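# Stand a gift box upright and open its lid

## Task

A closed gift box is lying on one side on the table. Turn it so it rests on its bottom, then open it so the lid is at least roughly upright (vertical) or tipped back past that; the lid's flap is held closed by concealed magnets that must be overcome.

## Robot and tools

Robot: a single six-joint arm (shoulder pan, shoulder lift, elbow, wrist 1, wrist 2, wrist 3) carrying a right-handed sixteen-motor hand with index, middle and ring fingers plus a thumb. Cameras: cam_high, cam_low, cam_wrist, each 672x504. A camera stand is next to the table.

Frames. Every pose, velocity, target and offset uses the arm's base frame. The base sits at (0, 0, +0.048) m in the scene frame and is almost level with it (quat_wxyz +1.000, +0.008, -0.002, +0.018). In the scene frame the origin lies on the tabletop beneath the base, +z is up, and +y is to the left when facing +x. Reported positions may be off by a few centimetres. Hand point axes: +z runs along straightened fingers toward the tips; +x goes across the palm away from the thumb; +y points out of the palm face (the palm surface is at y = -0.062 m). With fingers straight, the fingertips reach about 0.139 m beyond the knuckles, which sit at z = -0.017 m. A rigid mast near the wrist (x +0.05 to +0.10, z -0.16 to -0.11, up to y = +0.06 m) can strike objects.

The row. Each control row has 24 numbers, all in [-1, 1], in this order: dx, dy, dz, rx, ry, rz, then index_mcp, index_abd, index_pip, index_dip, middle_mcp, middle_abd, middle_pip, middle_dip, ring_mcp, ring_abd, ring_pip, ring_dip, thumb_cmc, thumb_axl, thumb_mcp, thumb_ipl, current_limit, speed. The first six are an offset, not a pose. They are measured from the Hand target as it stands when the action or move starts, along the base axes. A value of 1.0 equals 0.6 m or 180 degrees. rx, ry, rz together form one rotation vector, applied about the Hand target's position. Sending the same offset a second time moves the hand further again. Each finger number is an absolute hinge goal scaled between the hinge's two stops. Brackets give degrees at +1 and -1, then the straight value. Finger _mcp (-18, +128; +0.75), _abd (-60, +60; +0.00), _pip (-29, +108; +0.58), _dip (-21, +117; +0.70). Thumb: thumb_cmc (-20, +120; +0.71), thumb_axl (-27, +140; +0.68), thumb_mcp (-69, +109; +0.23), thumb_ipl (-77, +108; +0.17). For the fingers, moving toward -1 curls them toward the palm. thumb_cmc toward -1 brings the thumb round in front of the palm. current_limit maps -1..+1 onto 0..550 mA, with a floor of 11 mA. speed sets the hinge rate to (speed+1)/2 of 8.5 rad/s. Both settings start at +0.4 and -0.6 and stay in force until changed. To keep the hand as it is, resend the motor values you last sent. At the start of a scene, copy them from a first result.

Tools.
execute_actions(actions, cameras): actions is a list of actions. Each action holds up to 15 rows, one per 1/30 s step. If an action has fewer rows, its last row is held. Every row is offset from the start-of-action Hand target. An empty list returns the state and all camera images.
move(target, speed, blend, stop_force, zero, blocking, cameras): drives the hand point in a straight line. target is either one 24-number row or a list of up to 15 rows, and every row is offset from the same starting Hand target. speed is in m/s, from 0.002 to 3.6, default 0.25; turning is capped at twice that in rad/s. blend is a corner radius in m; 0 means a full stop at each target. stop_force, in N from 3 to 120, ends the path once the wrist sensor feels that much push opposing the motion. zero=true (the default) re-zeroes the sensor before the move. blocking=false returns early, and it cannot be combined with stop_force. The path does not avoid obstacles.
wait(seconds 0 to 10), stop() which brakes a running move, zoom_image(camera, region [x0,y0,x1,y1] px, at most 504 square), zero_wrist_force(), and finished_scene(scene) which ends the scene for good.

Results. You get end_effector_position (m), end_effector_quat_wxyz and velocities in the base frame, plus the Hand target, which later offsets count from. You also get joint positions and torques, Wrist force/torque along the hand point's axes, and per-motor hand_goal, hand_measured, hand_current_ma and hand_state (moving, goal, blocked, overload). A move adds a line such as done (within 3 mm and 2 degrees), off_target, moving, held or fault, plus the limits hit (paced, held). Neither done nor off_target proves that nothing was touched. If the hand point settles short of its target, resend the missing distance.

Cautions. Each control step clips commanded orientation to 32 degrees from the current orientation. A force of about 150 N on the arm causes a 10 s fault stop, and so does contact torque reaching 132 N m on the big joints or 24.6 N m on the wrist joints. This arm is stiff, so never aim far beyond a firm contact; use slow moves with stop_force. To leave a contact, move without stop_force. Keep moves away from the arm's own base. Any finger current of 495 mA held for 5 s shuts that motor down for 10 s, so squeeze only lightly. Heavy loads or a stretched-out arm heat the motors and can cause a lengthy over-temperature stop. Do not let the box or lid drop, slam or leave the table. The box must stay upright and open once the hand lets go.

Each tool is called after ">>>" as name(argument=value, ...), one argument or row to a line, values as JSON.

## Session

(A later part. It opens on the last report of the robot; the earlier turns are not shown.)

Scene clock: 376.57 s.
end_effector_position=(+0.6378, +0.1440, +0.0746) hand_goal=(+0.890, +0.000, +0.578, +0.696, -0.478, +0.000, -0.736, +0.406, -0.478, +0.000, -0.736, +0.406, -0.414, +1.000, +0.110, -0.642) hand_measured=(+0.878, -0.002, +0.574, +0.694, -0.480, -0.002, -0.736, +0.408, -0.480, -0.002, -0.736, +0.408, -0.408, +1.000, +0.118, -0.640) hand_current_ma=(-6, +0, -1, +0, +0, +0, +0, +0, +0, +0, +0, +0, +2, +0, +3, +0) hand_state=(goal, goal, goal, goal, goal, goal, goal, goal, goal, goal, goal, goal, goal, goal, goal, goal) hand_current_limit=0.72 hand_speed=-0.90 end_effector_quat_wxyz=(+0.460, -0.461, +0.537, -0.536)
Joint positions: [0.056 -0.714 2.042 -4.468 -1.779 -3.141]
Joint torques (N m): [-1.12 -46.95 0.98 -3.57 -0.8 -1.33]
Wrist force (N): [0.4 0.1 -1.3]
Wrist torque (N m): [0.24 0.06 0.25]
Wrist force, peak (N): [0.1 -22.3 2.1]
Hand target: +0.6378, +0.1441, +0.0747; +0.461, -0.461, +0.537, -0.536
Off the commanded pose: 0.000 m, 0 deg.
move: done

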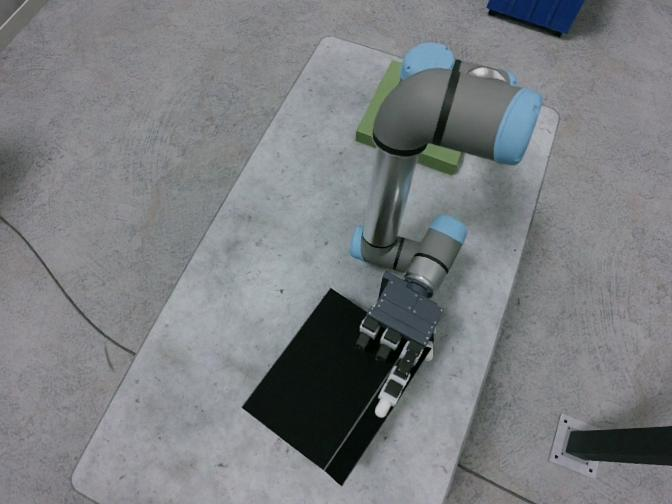

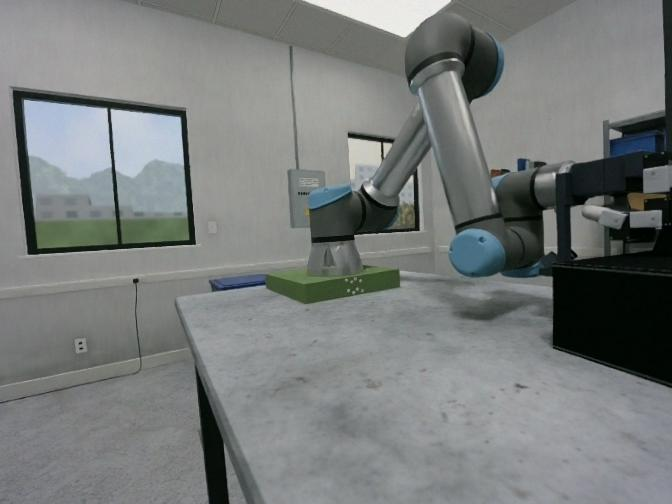

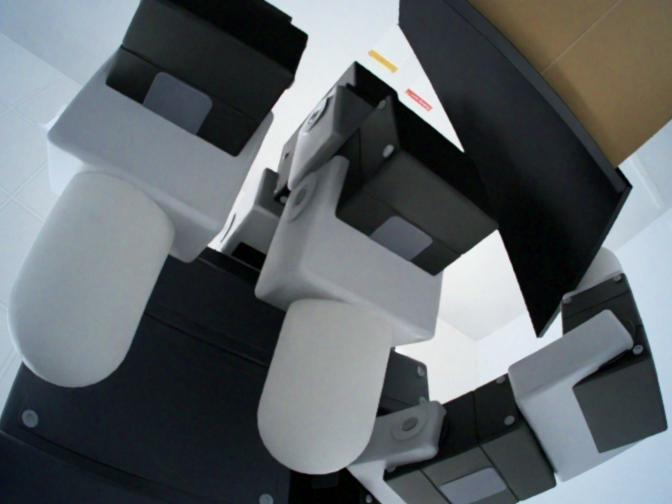

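>>> move(
  target=[
    [0, 0, 0.0083, 0, 0, 0, 0.89, 0, 0.577, 0.696, 0.8, 0, -0.737, 0.406, 0.8, 0, -0.737, 0.406, -0.414, 1.0, 0.11, -0.643, 0.6, -0.6],
    [0, 0, 0.0083, 0, 0, 0, 0.89, 0, 0.577, 0.696, 0.89, 0, 0.577, 0.696, 0.89, 0, 0.577, 0.696, -0.414, 1.0, 0.11, -0.643, 0.6, -0.6],
    [0.0037, -0.0013, -0.0517, 0, 0, -0.0194, 0.89, 0, 0.577, 0.696, 0.89, 0, 0.577, 0.696, 0.89, 0, 0.577, 0.696, -0.414, 1.0, 0.11, -0.643, 0.6, -0.6],
  ],
  speed=0.06,
  cameras=["all"],
)

>>> zoom_image(
  camera="cam_high",
  region=[230, 270, 450, 490],
)

>>> zoom_image(
  camera="cam_wrist",
  region=[372, 0, 672, 360],
)

Scene clock: 418.47 s.
end_effector_position=(+0.6400, +0.1435, +0.0437) hand_goal=(+0.890, +0.000, +0.578, +0.696, +0.890, +0.000, +0.578, +0.696, +0.890, +0.000, +0.578, +0.696, -0.414, +1.000, +0.110, -0.642) hand_measured=(+0.878, -0.002, +0.574, +0.694, +0.868, -0.002, +0.570, +0.694, +0.870, -0.002, +0.572, +0.694, -0.416, +1.000, +0.118, -0.642) hand_current_ma=(-6, +0, -1, +0, -15, +0, -2, +0, -13, +0, -2, +0, +0, +0, +3, +0) hand_state=(goal, goal, goal, goal, blocked, goal, goal, goal, blocked, goal, goal, goal, goal, goal, goal, goal) hand_current_limit=0.60 hand_speed=-0.60 end_effector_quat_wxyz=(+0.444, -0.444, +0.551, -0.550)
Joint positions: [0.087 -0.63 1.994 -4.505 -1.871 -3.141]
Joint torques (N m): [-14.79 -56.8 -0.22 0.16 1.91 -0.27]
Wrist force (N): [1.0 1.0 -0.5]
Wrist torque (N m): [0.19 0.05 0.24]
Wrist force, peak (N): [0.1 0.0 -2.5]
Hand target: +0.6400, +0.1433, +0.0436; +0.444, -0.444, +0.551, -0.550
Off the commanded pose: 0.000 m, 0 deg.
move: done

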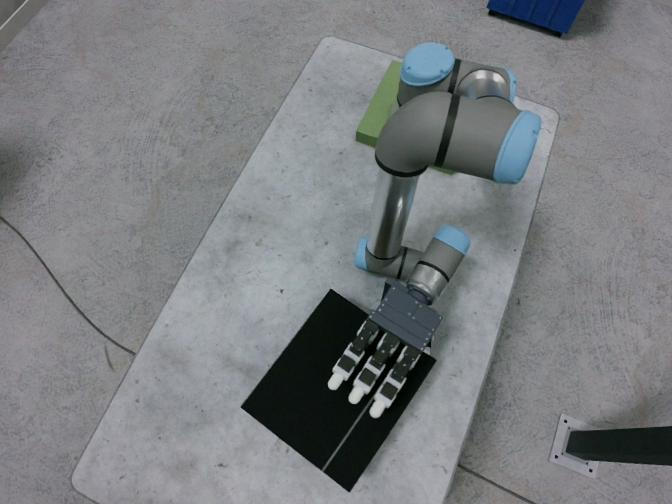

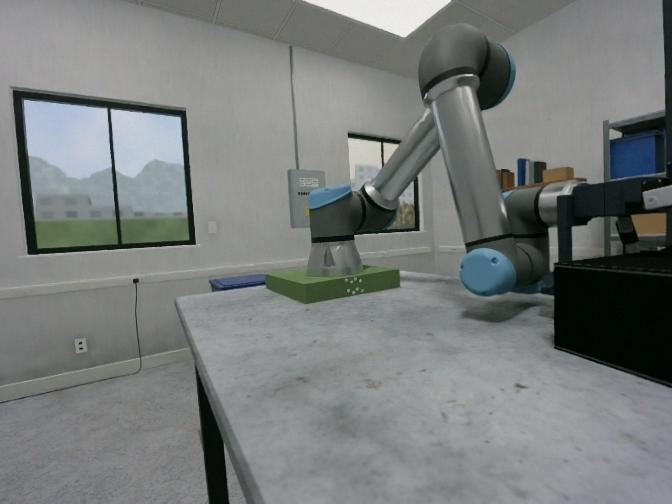

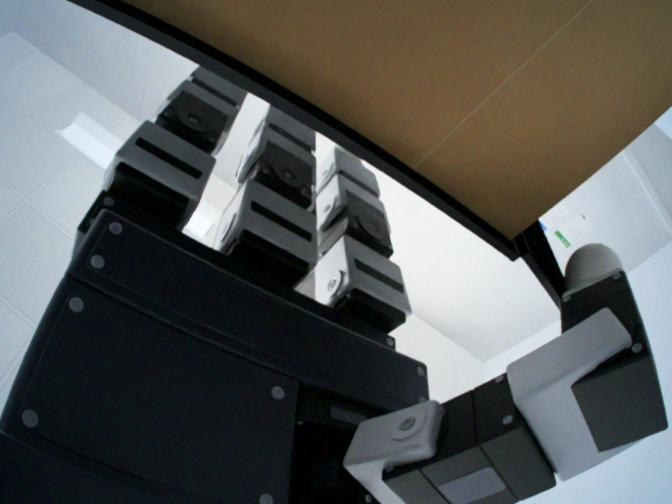

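Scaled by 2.291.

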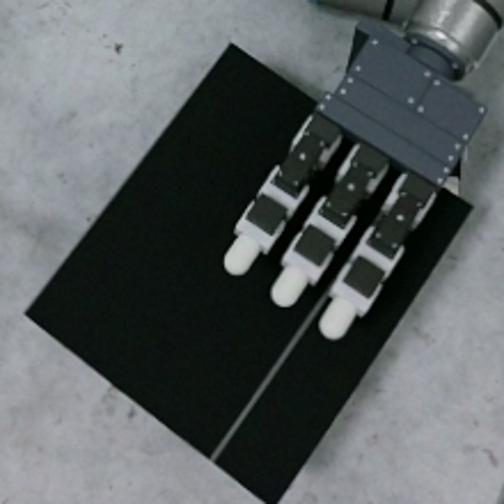

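Scaled by 1.400 from the camera's 672x504 image, which has a finer 960x720 frame.

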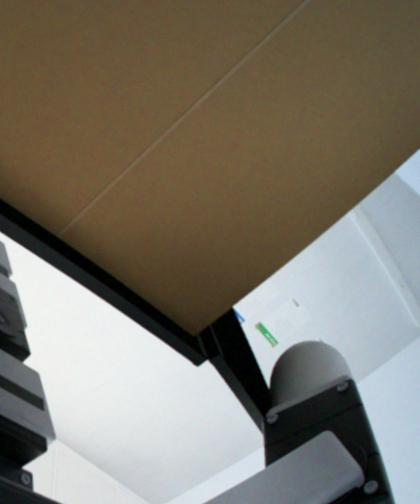

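>>> move(
  target=[-0.0121, -0.0554, 0, 0, 0, 0, 0.89, 0, 0.577, 0.696, 0.89, 0, 0.577, 0.696, 0.89, 0, 0.577, 0.696, -0.414, 1.0, 0.11, -0.643, 0.6, -0.6],
  speed=0.05,
  cameras=["cam_high", "cam_wrist"],
)

>>> zoom_image(
  camera="cam_wrist",
  region=[372, 0, 672, 360],
)

Scene clock: 420.80 s.
end_effector_position=(+0.6327, +0.1099, +0.0437) hand_goal=(+0.890, +0.000, +0.578, +0.696, +0.890, +0.000, +0.578, +0.696, +0.890, +0.000, +0.578, +0.696, -0.414, +1.000, +0.110, -0.642) hand_measured=(+0.878, -0.002, +0.574, +0.694, +0.868, -0.002, +0.570, +0.694, +0.870, -0.002, +0.572, +0.694, -0.414, +1.000, +0.118, -0.638) hand_current_ma=(-6, +0, -1, +0, -15, +0, -2, +0, -13, +0, -2, +0, +0, +0, +4, +1) hand_state=(goal, goal, goal, goal, blocked, goal, goal, goal, blocked, goal, goal, goal, moving, goal, goal, goal) hand_current_limit=0.60 hand_speed=-0.60 end_effector_quat_wxyz=(+0.444, -0.444, +0.551, -0.550) end_effector_velocity=(+0.001, +0.001, +0.000) end_effector_angular_velocity=(+0.000, +0.001, -0.002)
Joint positions: [0.007 -0.64 2.048 -4.549 -1.791 -3.141]
Joint velocities: [0.003 0 -0.003 0.004 -0.006 0]
Joint torques (N m): [15.22 -44.98 -15.43 -0.22 -2.43 -0.83]
Wrist force (N): [0.4 1.7 -1.4]
Wrist torque (N m): [0.27 0.07 0.19]
Wrist force, peak (N): [0.6 2.0 -1.5]
Hand target: +0.6327, +0.1100, +0.0436; +0.444, -0.444, +0.551, -0.550
Off the commanded pose: 0.000 m, 0 deg.
move: done
Images, in order (width x height): cam_high 672x504, cam_wrist 672x504.

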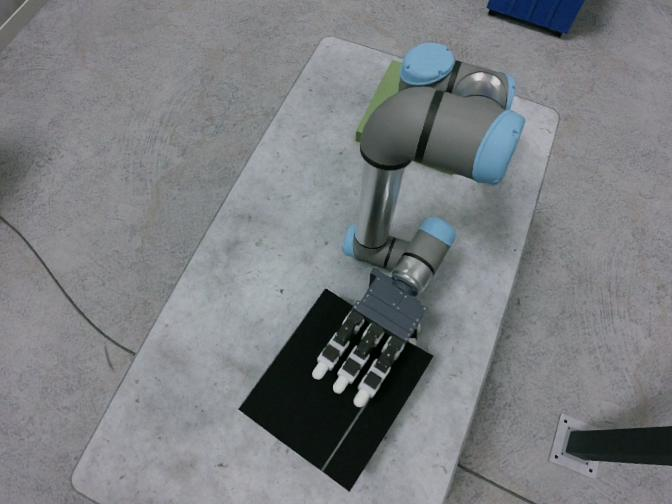

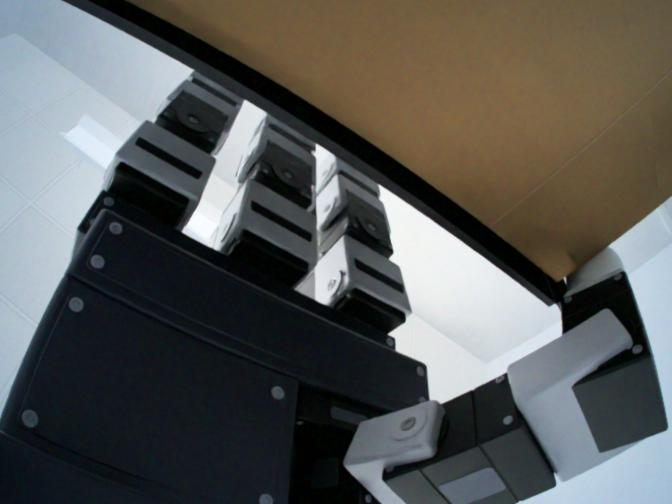

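Scaled by 1.400 from the camera's 672x504 image, which has a finer 960x720 frame.

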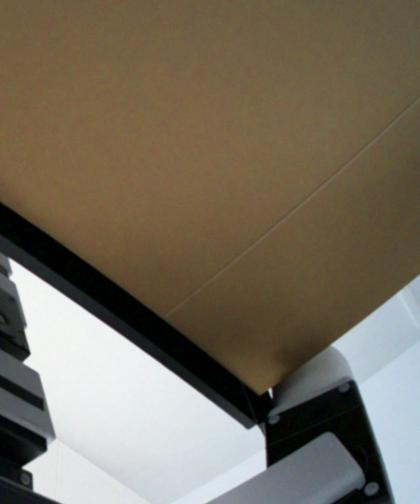

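>>> move(
  target=[
    [-0.0006, -0.0026, 0.061, 0, 0, 0, 0.89, 0, 0.577, 0.696, 0.89, 0, 0.577, 0.696, 0.89, 0, 0.577, 0.696, -0.414, 1.0, 0.11, -0.643, 0.6, -0.6],
    [-0.0034, -0.0156, 0.1205, 0, 0, 0, 0.89, 0, 0.577, 0.696, 0.89, 0, 0.577, 0.696, 0.89, 0, 0.577, 0.696, -0.414, 1.0, 0.11, -0.643, 0.6, -0.6],
  ],
  speed=0.05,
  blend=[0.01, 0],
  cameras=["cam_high", "cam_wrist", "cam_low"],
)

>>> zoom_image(
  camera="cam_high",
  region=[220, 270, 450, 500],
)

>>> zoom_image(
  camera="cam_wrist",
  region=[372, 0, 672, 360],
)

Scene clock: 425.13 s.
end_effector_position=(+0.6306, +0.1006, +0.1159) hand_goal=(+0.890, +0.000, +0.578, +0.696, +0.890, +0.000, +0.578, +0.696, +0.890, +0.000, +0.578, +0.696, -0.414, +1.000, +0.110, -0.642) hand_measured=(+0.878, -0.002, +0.574, +0.694, +0.868, -0.002, +0.570, +0.694, +0.870, -0.002, +0.572, +0.694, -0.422, +1.000, +0.120, -0.638) hand_current_ma=(-6, +0, -1, +0, -15, +0, -2, +0, -13, +0, -2, +0, -3, +0, +5, +1) hand_state=(goal, goal, goal, goal, blocked, goal, goal, goal, blocked, goal, goal, goal, goal, goal, goal, goal) hand_current_limit=0.60 hand_speed=-0.60 end_effector_quat_wxyz=(+0.444, -0.444, +0.551, -0.550) end_effector_velocity=(+0.000, +0.000, -0.001) end_effector_angular_velocity=(+0.000, -0.002, -0.001)
Joint positions: [-0.016 -0.833 2.11 -4.418 -1.768 -3.141]
Joint velocities: [0 0.004 -0.001 -0.005 -0.001 0]
Joint torques (N m): [9.62 -31.23 -17.87 -4.13 -1.55 -0.94]
Wrist force (N): [0.9 1.8 -0.9]
Wrist torque (N m): [0.27 0.05 0.23]
Wrist force, peak (N): [0.5 2.7 -1.4]
Hand target: +0.6307, +0.1007, +0.1159; +0.444, -0.444, +0.551, -0.550
Off the commanded pose: 0.000 m, 0 deg.
move: done

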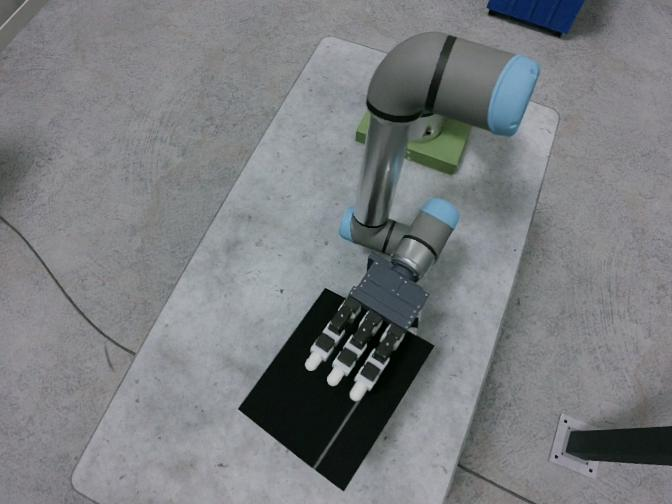

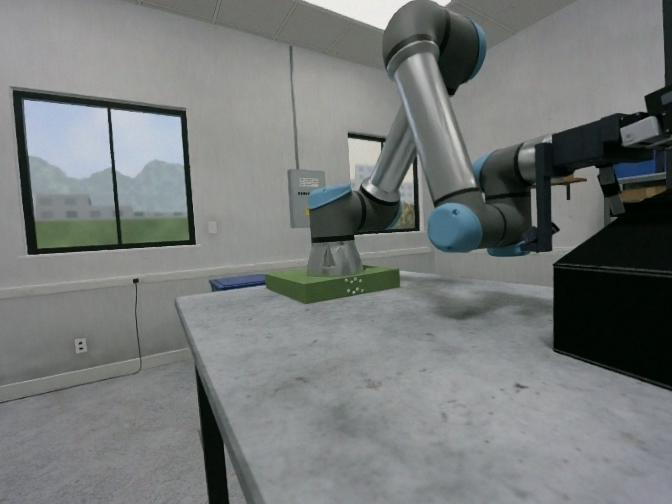

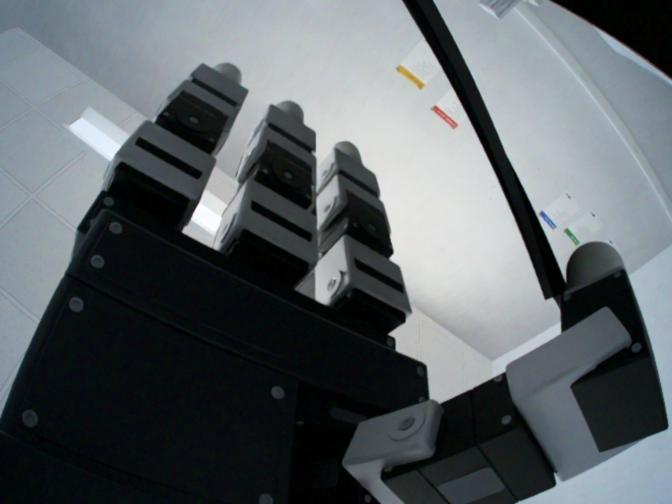

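Scaled by 2.191.

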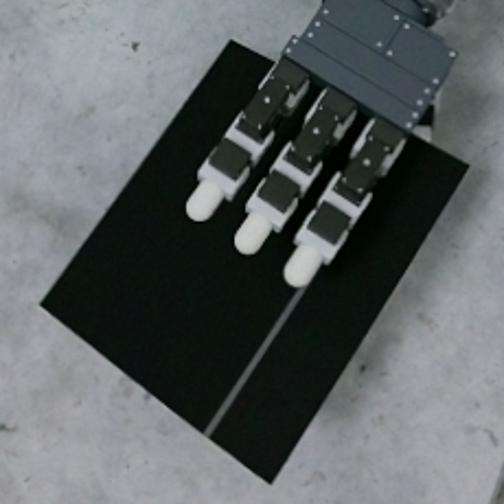

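Scaled by 1.400 from the camera's 672x504 image, which has a finer 960x720 frame.

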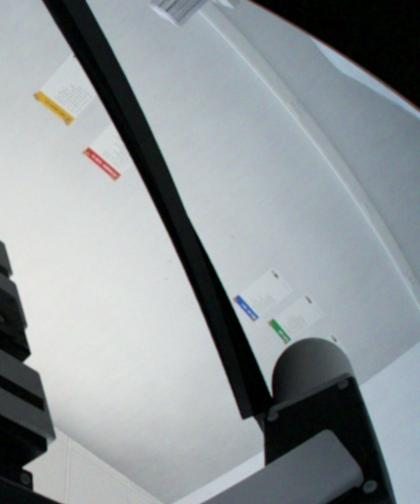

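>>> move(
  target=[
    [-0.005, -0.0228, 0.0565, 0, 0, 0, 0.89, 0, 0.577, 0.696, 0.89, 0, 0.577, 0.696, 0.89, 0, 0.577, 0.696, -0.414, 1.0, 0.11, -0.643, 0.6, -0.6],
    [-0.012, -0.0549, 0.108, 0, 0, 0, 0.89, 0, 0.577, 0.696, 0.89, 0, 0.577, 0.696, 0.89, 0, 0.577, 0.696, -0.414, 1.0, 0.11, -0.643, 0.6, -0.6],
    [-0.0208, -0.0953, 0.153, 0, 0, 0, 0.89, 0, 0.577, 0.696, 0.89, 0, 0.577, 0.696, 0.89, 0, 0.577, 0.696, -0.414, 1.0, 0.11, -0.643, 0.6, -0.6],
    [-0.0311, -0.1426, 0.1902, 0, 0, 0, 0.89, 0, 0.577, 0.696, 0.89, 0, 0.577, 0.696, 0.89, 0, 0.577, 0.696, -0.414, 1.0, 0.11, -0.643, 0.6, -0.6],
  ],
  speed=0.06,
  blend=[0.01, 0.01, 0.01, 0],
  cameras=["cam_high", "cam_wrist", "cam_low"],
)

>>> zoom_image(
  camera="cam_high",
  region=[220, 270, 450, 500],
)

Scene clock: 433.50 s.
end_effector_position=(+0.6120, +0.0150, +0.2300) hand_goal=(+0.890, +0.000, +0.578, +0.696, +0.890, +0.000, +0.578, +0.696, +0.890, +0.000, +0.578, +0.696, -0.414, +1.000, +0.110, -0.642) hand_measured=(+0.878, -0.002, +0.574, +0.694, +0.868, -0.002, +0.570, +0.694, +0.870, -0.002, +0.572, +0.694, -0.420, +1.000, +0.120, -0.638) hand_current_ma=(-6, +0, -1, +0, -15, +0, -2, +0, -13, +0, -2, +0, -2, +0, +5, +1) hand_state=(goal, goal, goal, goal, blocked, goal, goal, goal, blocked, goal, goal, goal, goal, goal, goal, goal) hand_current_limit=0.60 hand_speed=-0.60 end_effector_quat_wxyz=(+0.444, -0.444, +0.551, -0.550)
Joint positions: [-0.246 -1.175 2.219 -4.185 -1.538 -3.141]
Joint torques (N m): [14.49 -22.05 -23.49 -3.82 -2.36 -0.9]
Wrist force (N): [0.7 1.3 -0.9]
Wrist torque (N m): [0.25 0.08 0.27]
Wrist force, peak (N): [1.0 2.9 -1.0]
Hand target: +0.6120, +0.0151, +0.2301; +0.444, -0.444, +0.551, -0.550
Off the commanded pose: 0.000 m, 0 deg.
move: done

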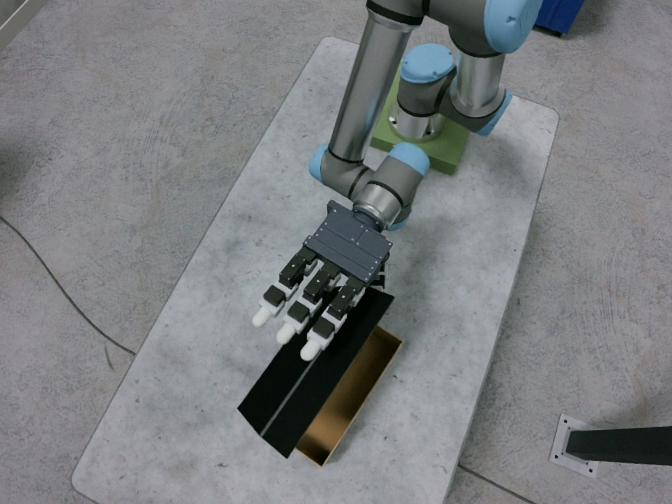

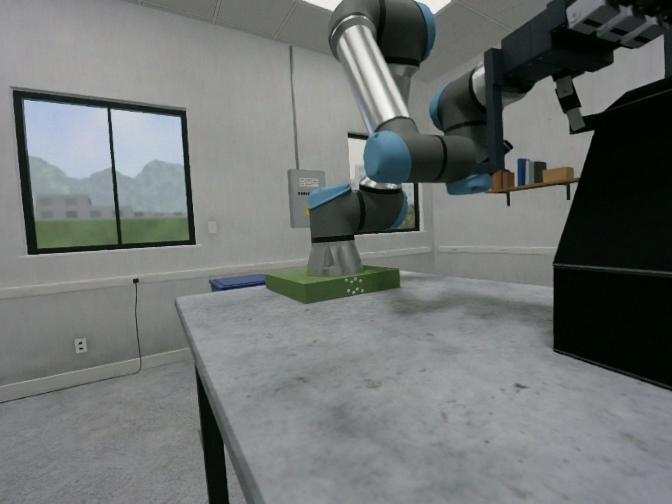

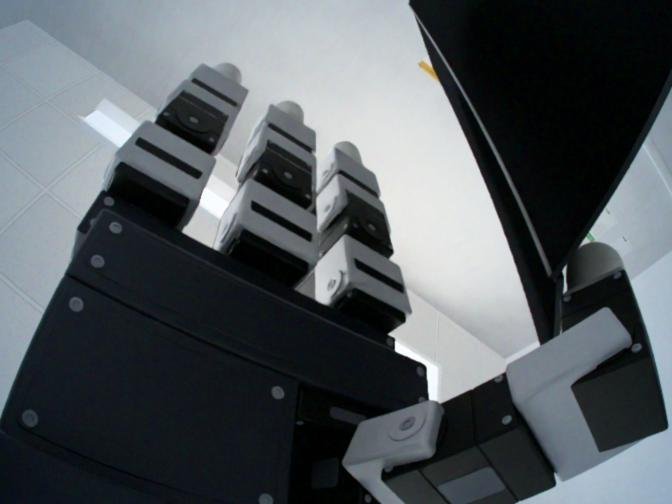

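Scaled by 2.191.

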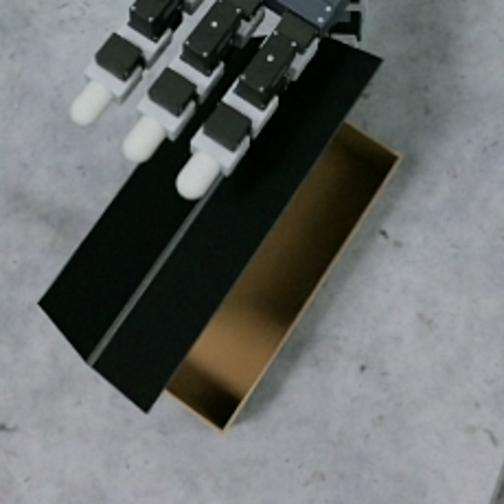

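>>> move(
  target=[
    [-0.0115, -0.0529, 0.028, 0, 0, 0, 0.89, 0, 0.577, 0.696, 0.89, 0, 0.577, 0.696, 0.89, 0, 0.577, 0.696, -0.414, 1.0, 0.11, -0.643, 0.6, -0.6],
    [-0.0236, -0.1084, 0.0545, 0, 0, 0, 0.89, 0, 0.577, 0.696, 0.89, 0, 0.577, 0.696, 0.89, 0, 0.577, 0.696, -0.414, 1.0, 0.11, -0.643, 0.6, -0.6],
    [-0.0281, -0.129, 0.0923, 0, 0, 0, 0.89, 0, 0.577, 0.696, 0.89, 0, 0.577, 0.696, 0.89, 0, 0.577, 0.696, -0.414, 1.0, 0.11, -0.643, 0.6, -0.6],
    [-0.0281, -0.129, 0.0923, 0, 0, 0, 0.89, 0, 0.577, 0.696, 0.274, 0, -0.226, 0.696, 0.274, 0, -0.226, 0.696, -0.414, 1.0, 0.11, -0.643, 0.6, -0.8],
  ],
  speed=0.05,
  blend=[0.01, 0.005, 0, 0],
  cameras=["cam_high", "cam_wrist", "cam_low"],
)

>>> zoom_image(
  camera="cam_high",
  region=[220, 250, 450, 480],
)

Scene clock: 447.00 s.
end_effector_position=(+0.5952, -0.0623, +0.2854) hand_goal=(+0.890, +0.000, +0.578, +0.696, +0.274, +0.000, -0.226, +0.696, +0.274, +0.000, -0.226, +0.696, -0.414, +1.000, +0.110, -0.642) hand_measured=(+0.878, -0.002, +0.574, +0.694, +0.268, -0.002, -0.224, +0.694, +0.268, -0.002, -0.224, +0.694, -0.418, +1.000, +0.116, -0.638) hand_current_ma=(-6, +0, -1, +0, -1, +0, +0, +0, -1, +0, +0, +0, -1, +0, +3, +1) hand_state=(goal, goal, goal, goal, goal, goal, goal, goal, goal, goal, goal, goal, goal, goal, goal, goal) hand_current_limit=0.60 hand_speed=-0.80 end_effector_quat_wxyz=(+0.444, -0.444, +0.551, -0.550)
Joint positions: [-0.469 -1.341 2.234 -4.033 -1.315 -3.141]
Joint torques (N m): [13.92 -16.16 -9.32 -0.31 -2.21 -1.49]
Wrist force (N): [0.9 0.6 -0.7]
Wrist torque (N m): [0.22 0.06 0.29]
Wrist force, peak (N): [0.1 2.0 -1.0]
Hand target: +0.5952, -0.0623, +0.2854; +0.444, -0.444, +0.551, -0.550
Off the commanded pose: 0.000 m, 0 deg.
move: done

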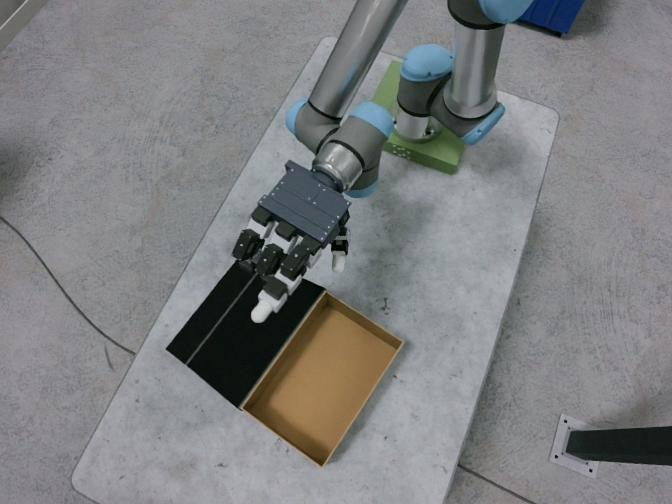

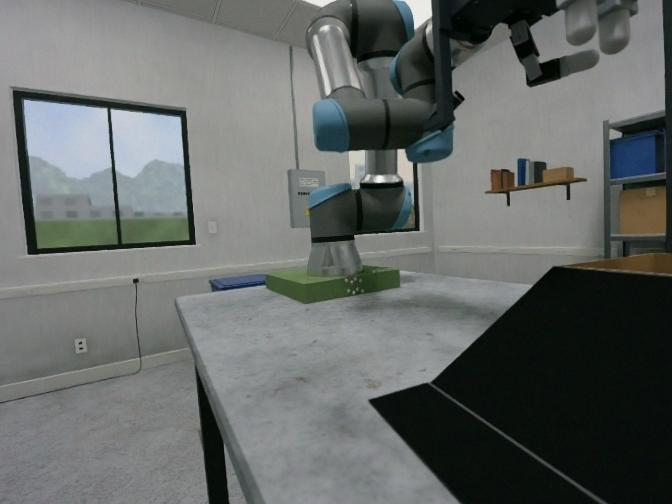

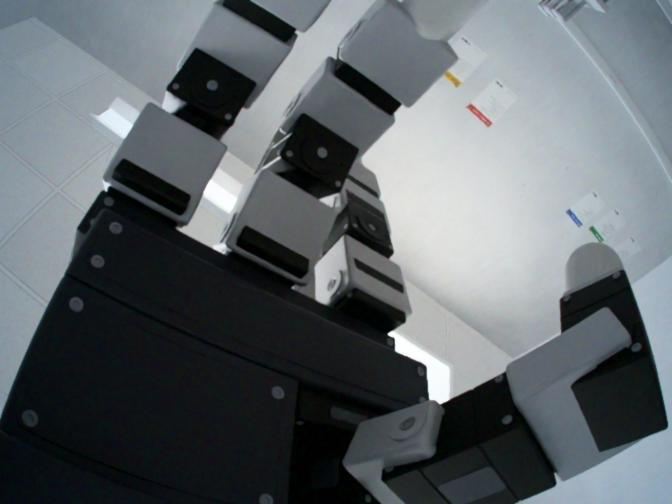

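Scaled by 2.191.

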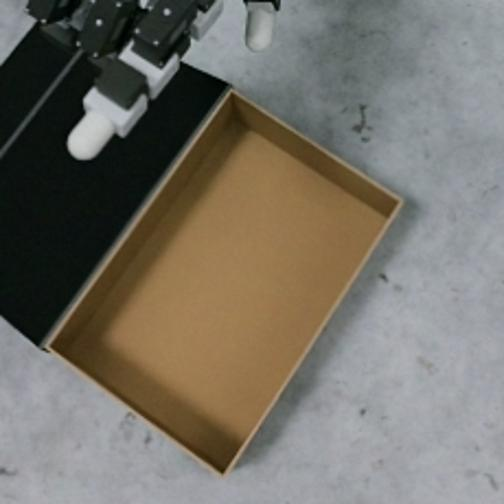

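>>> finished_scene(
  scene=2,
)

The scene is finished: the task was done.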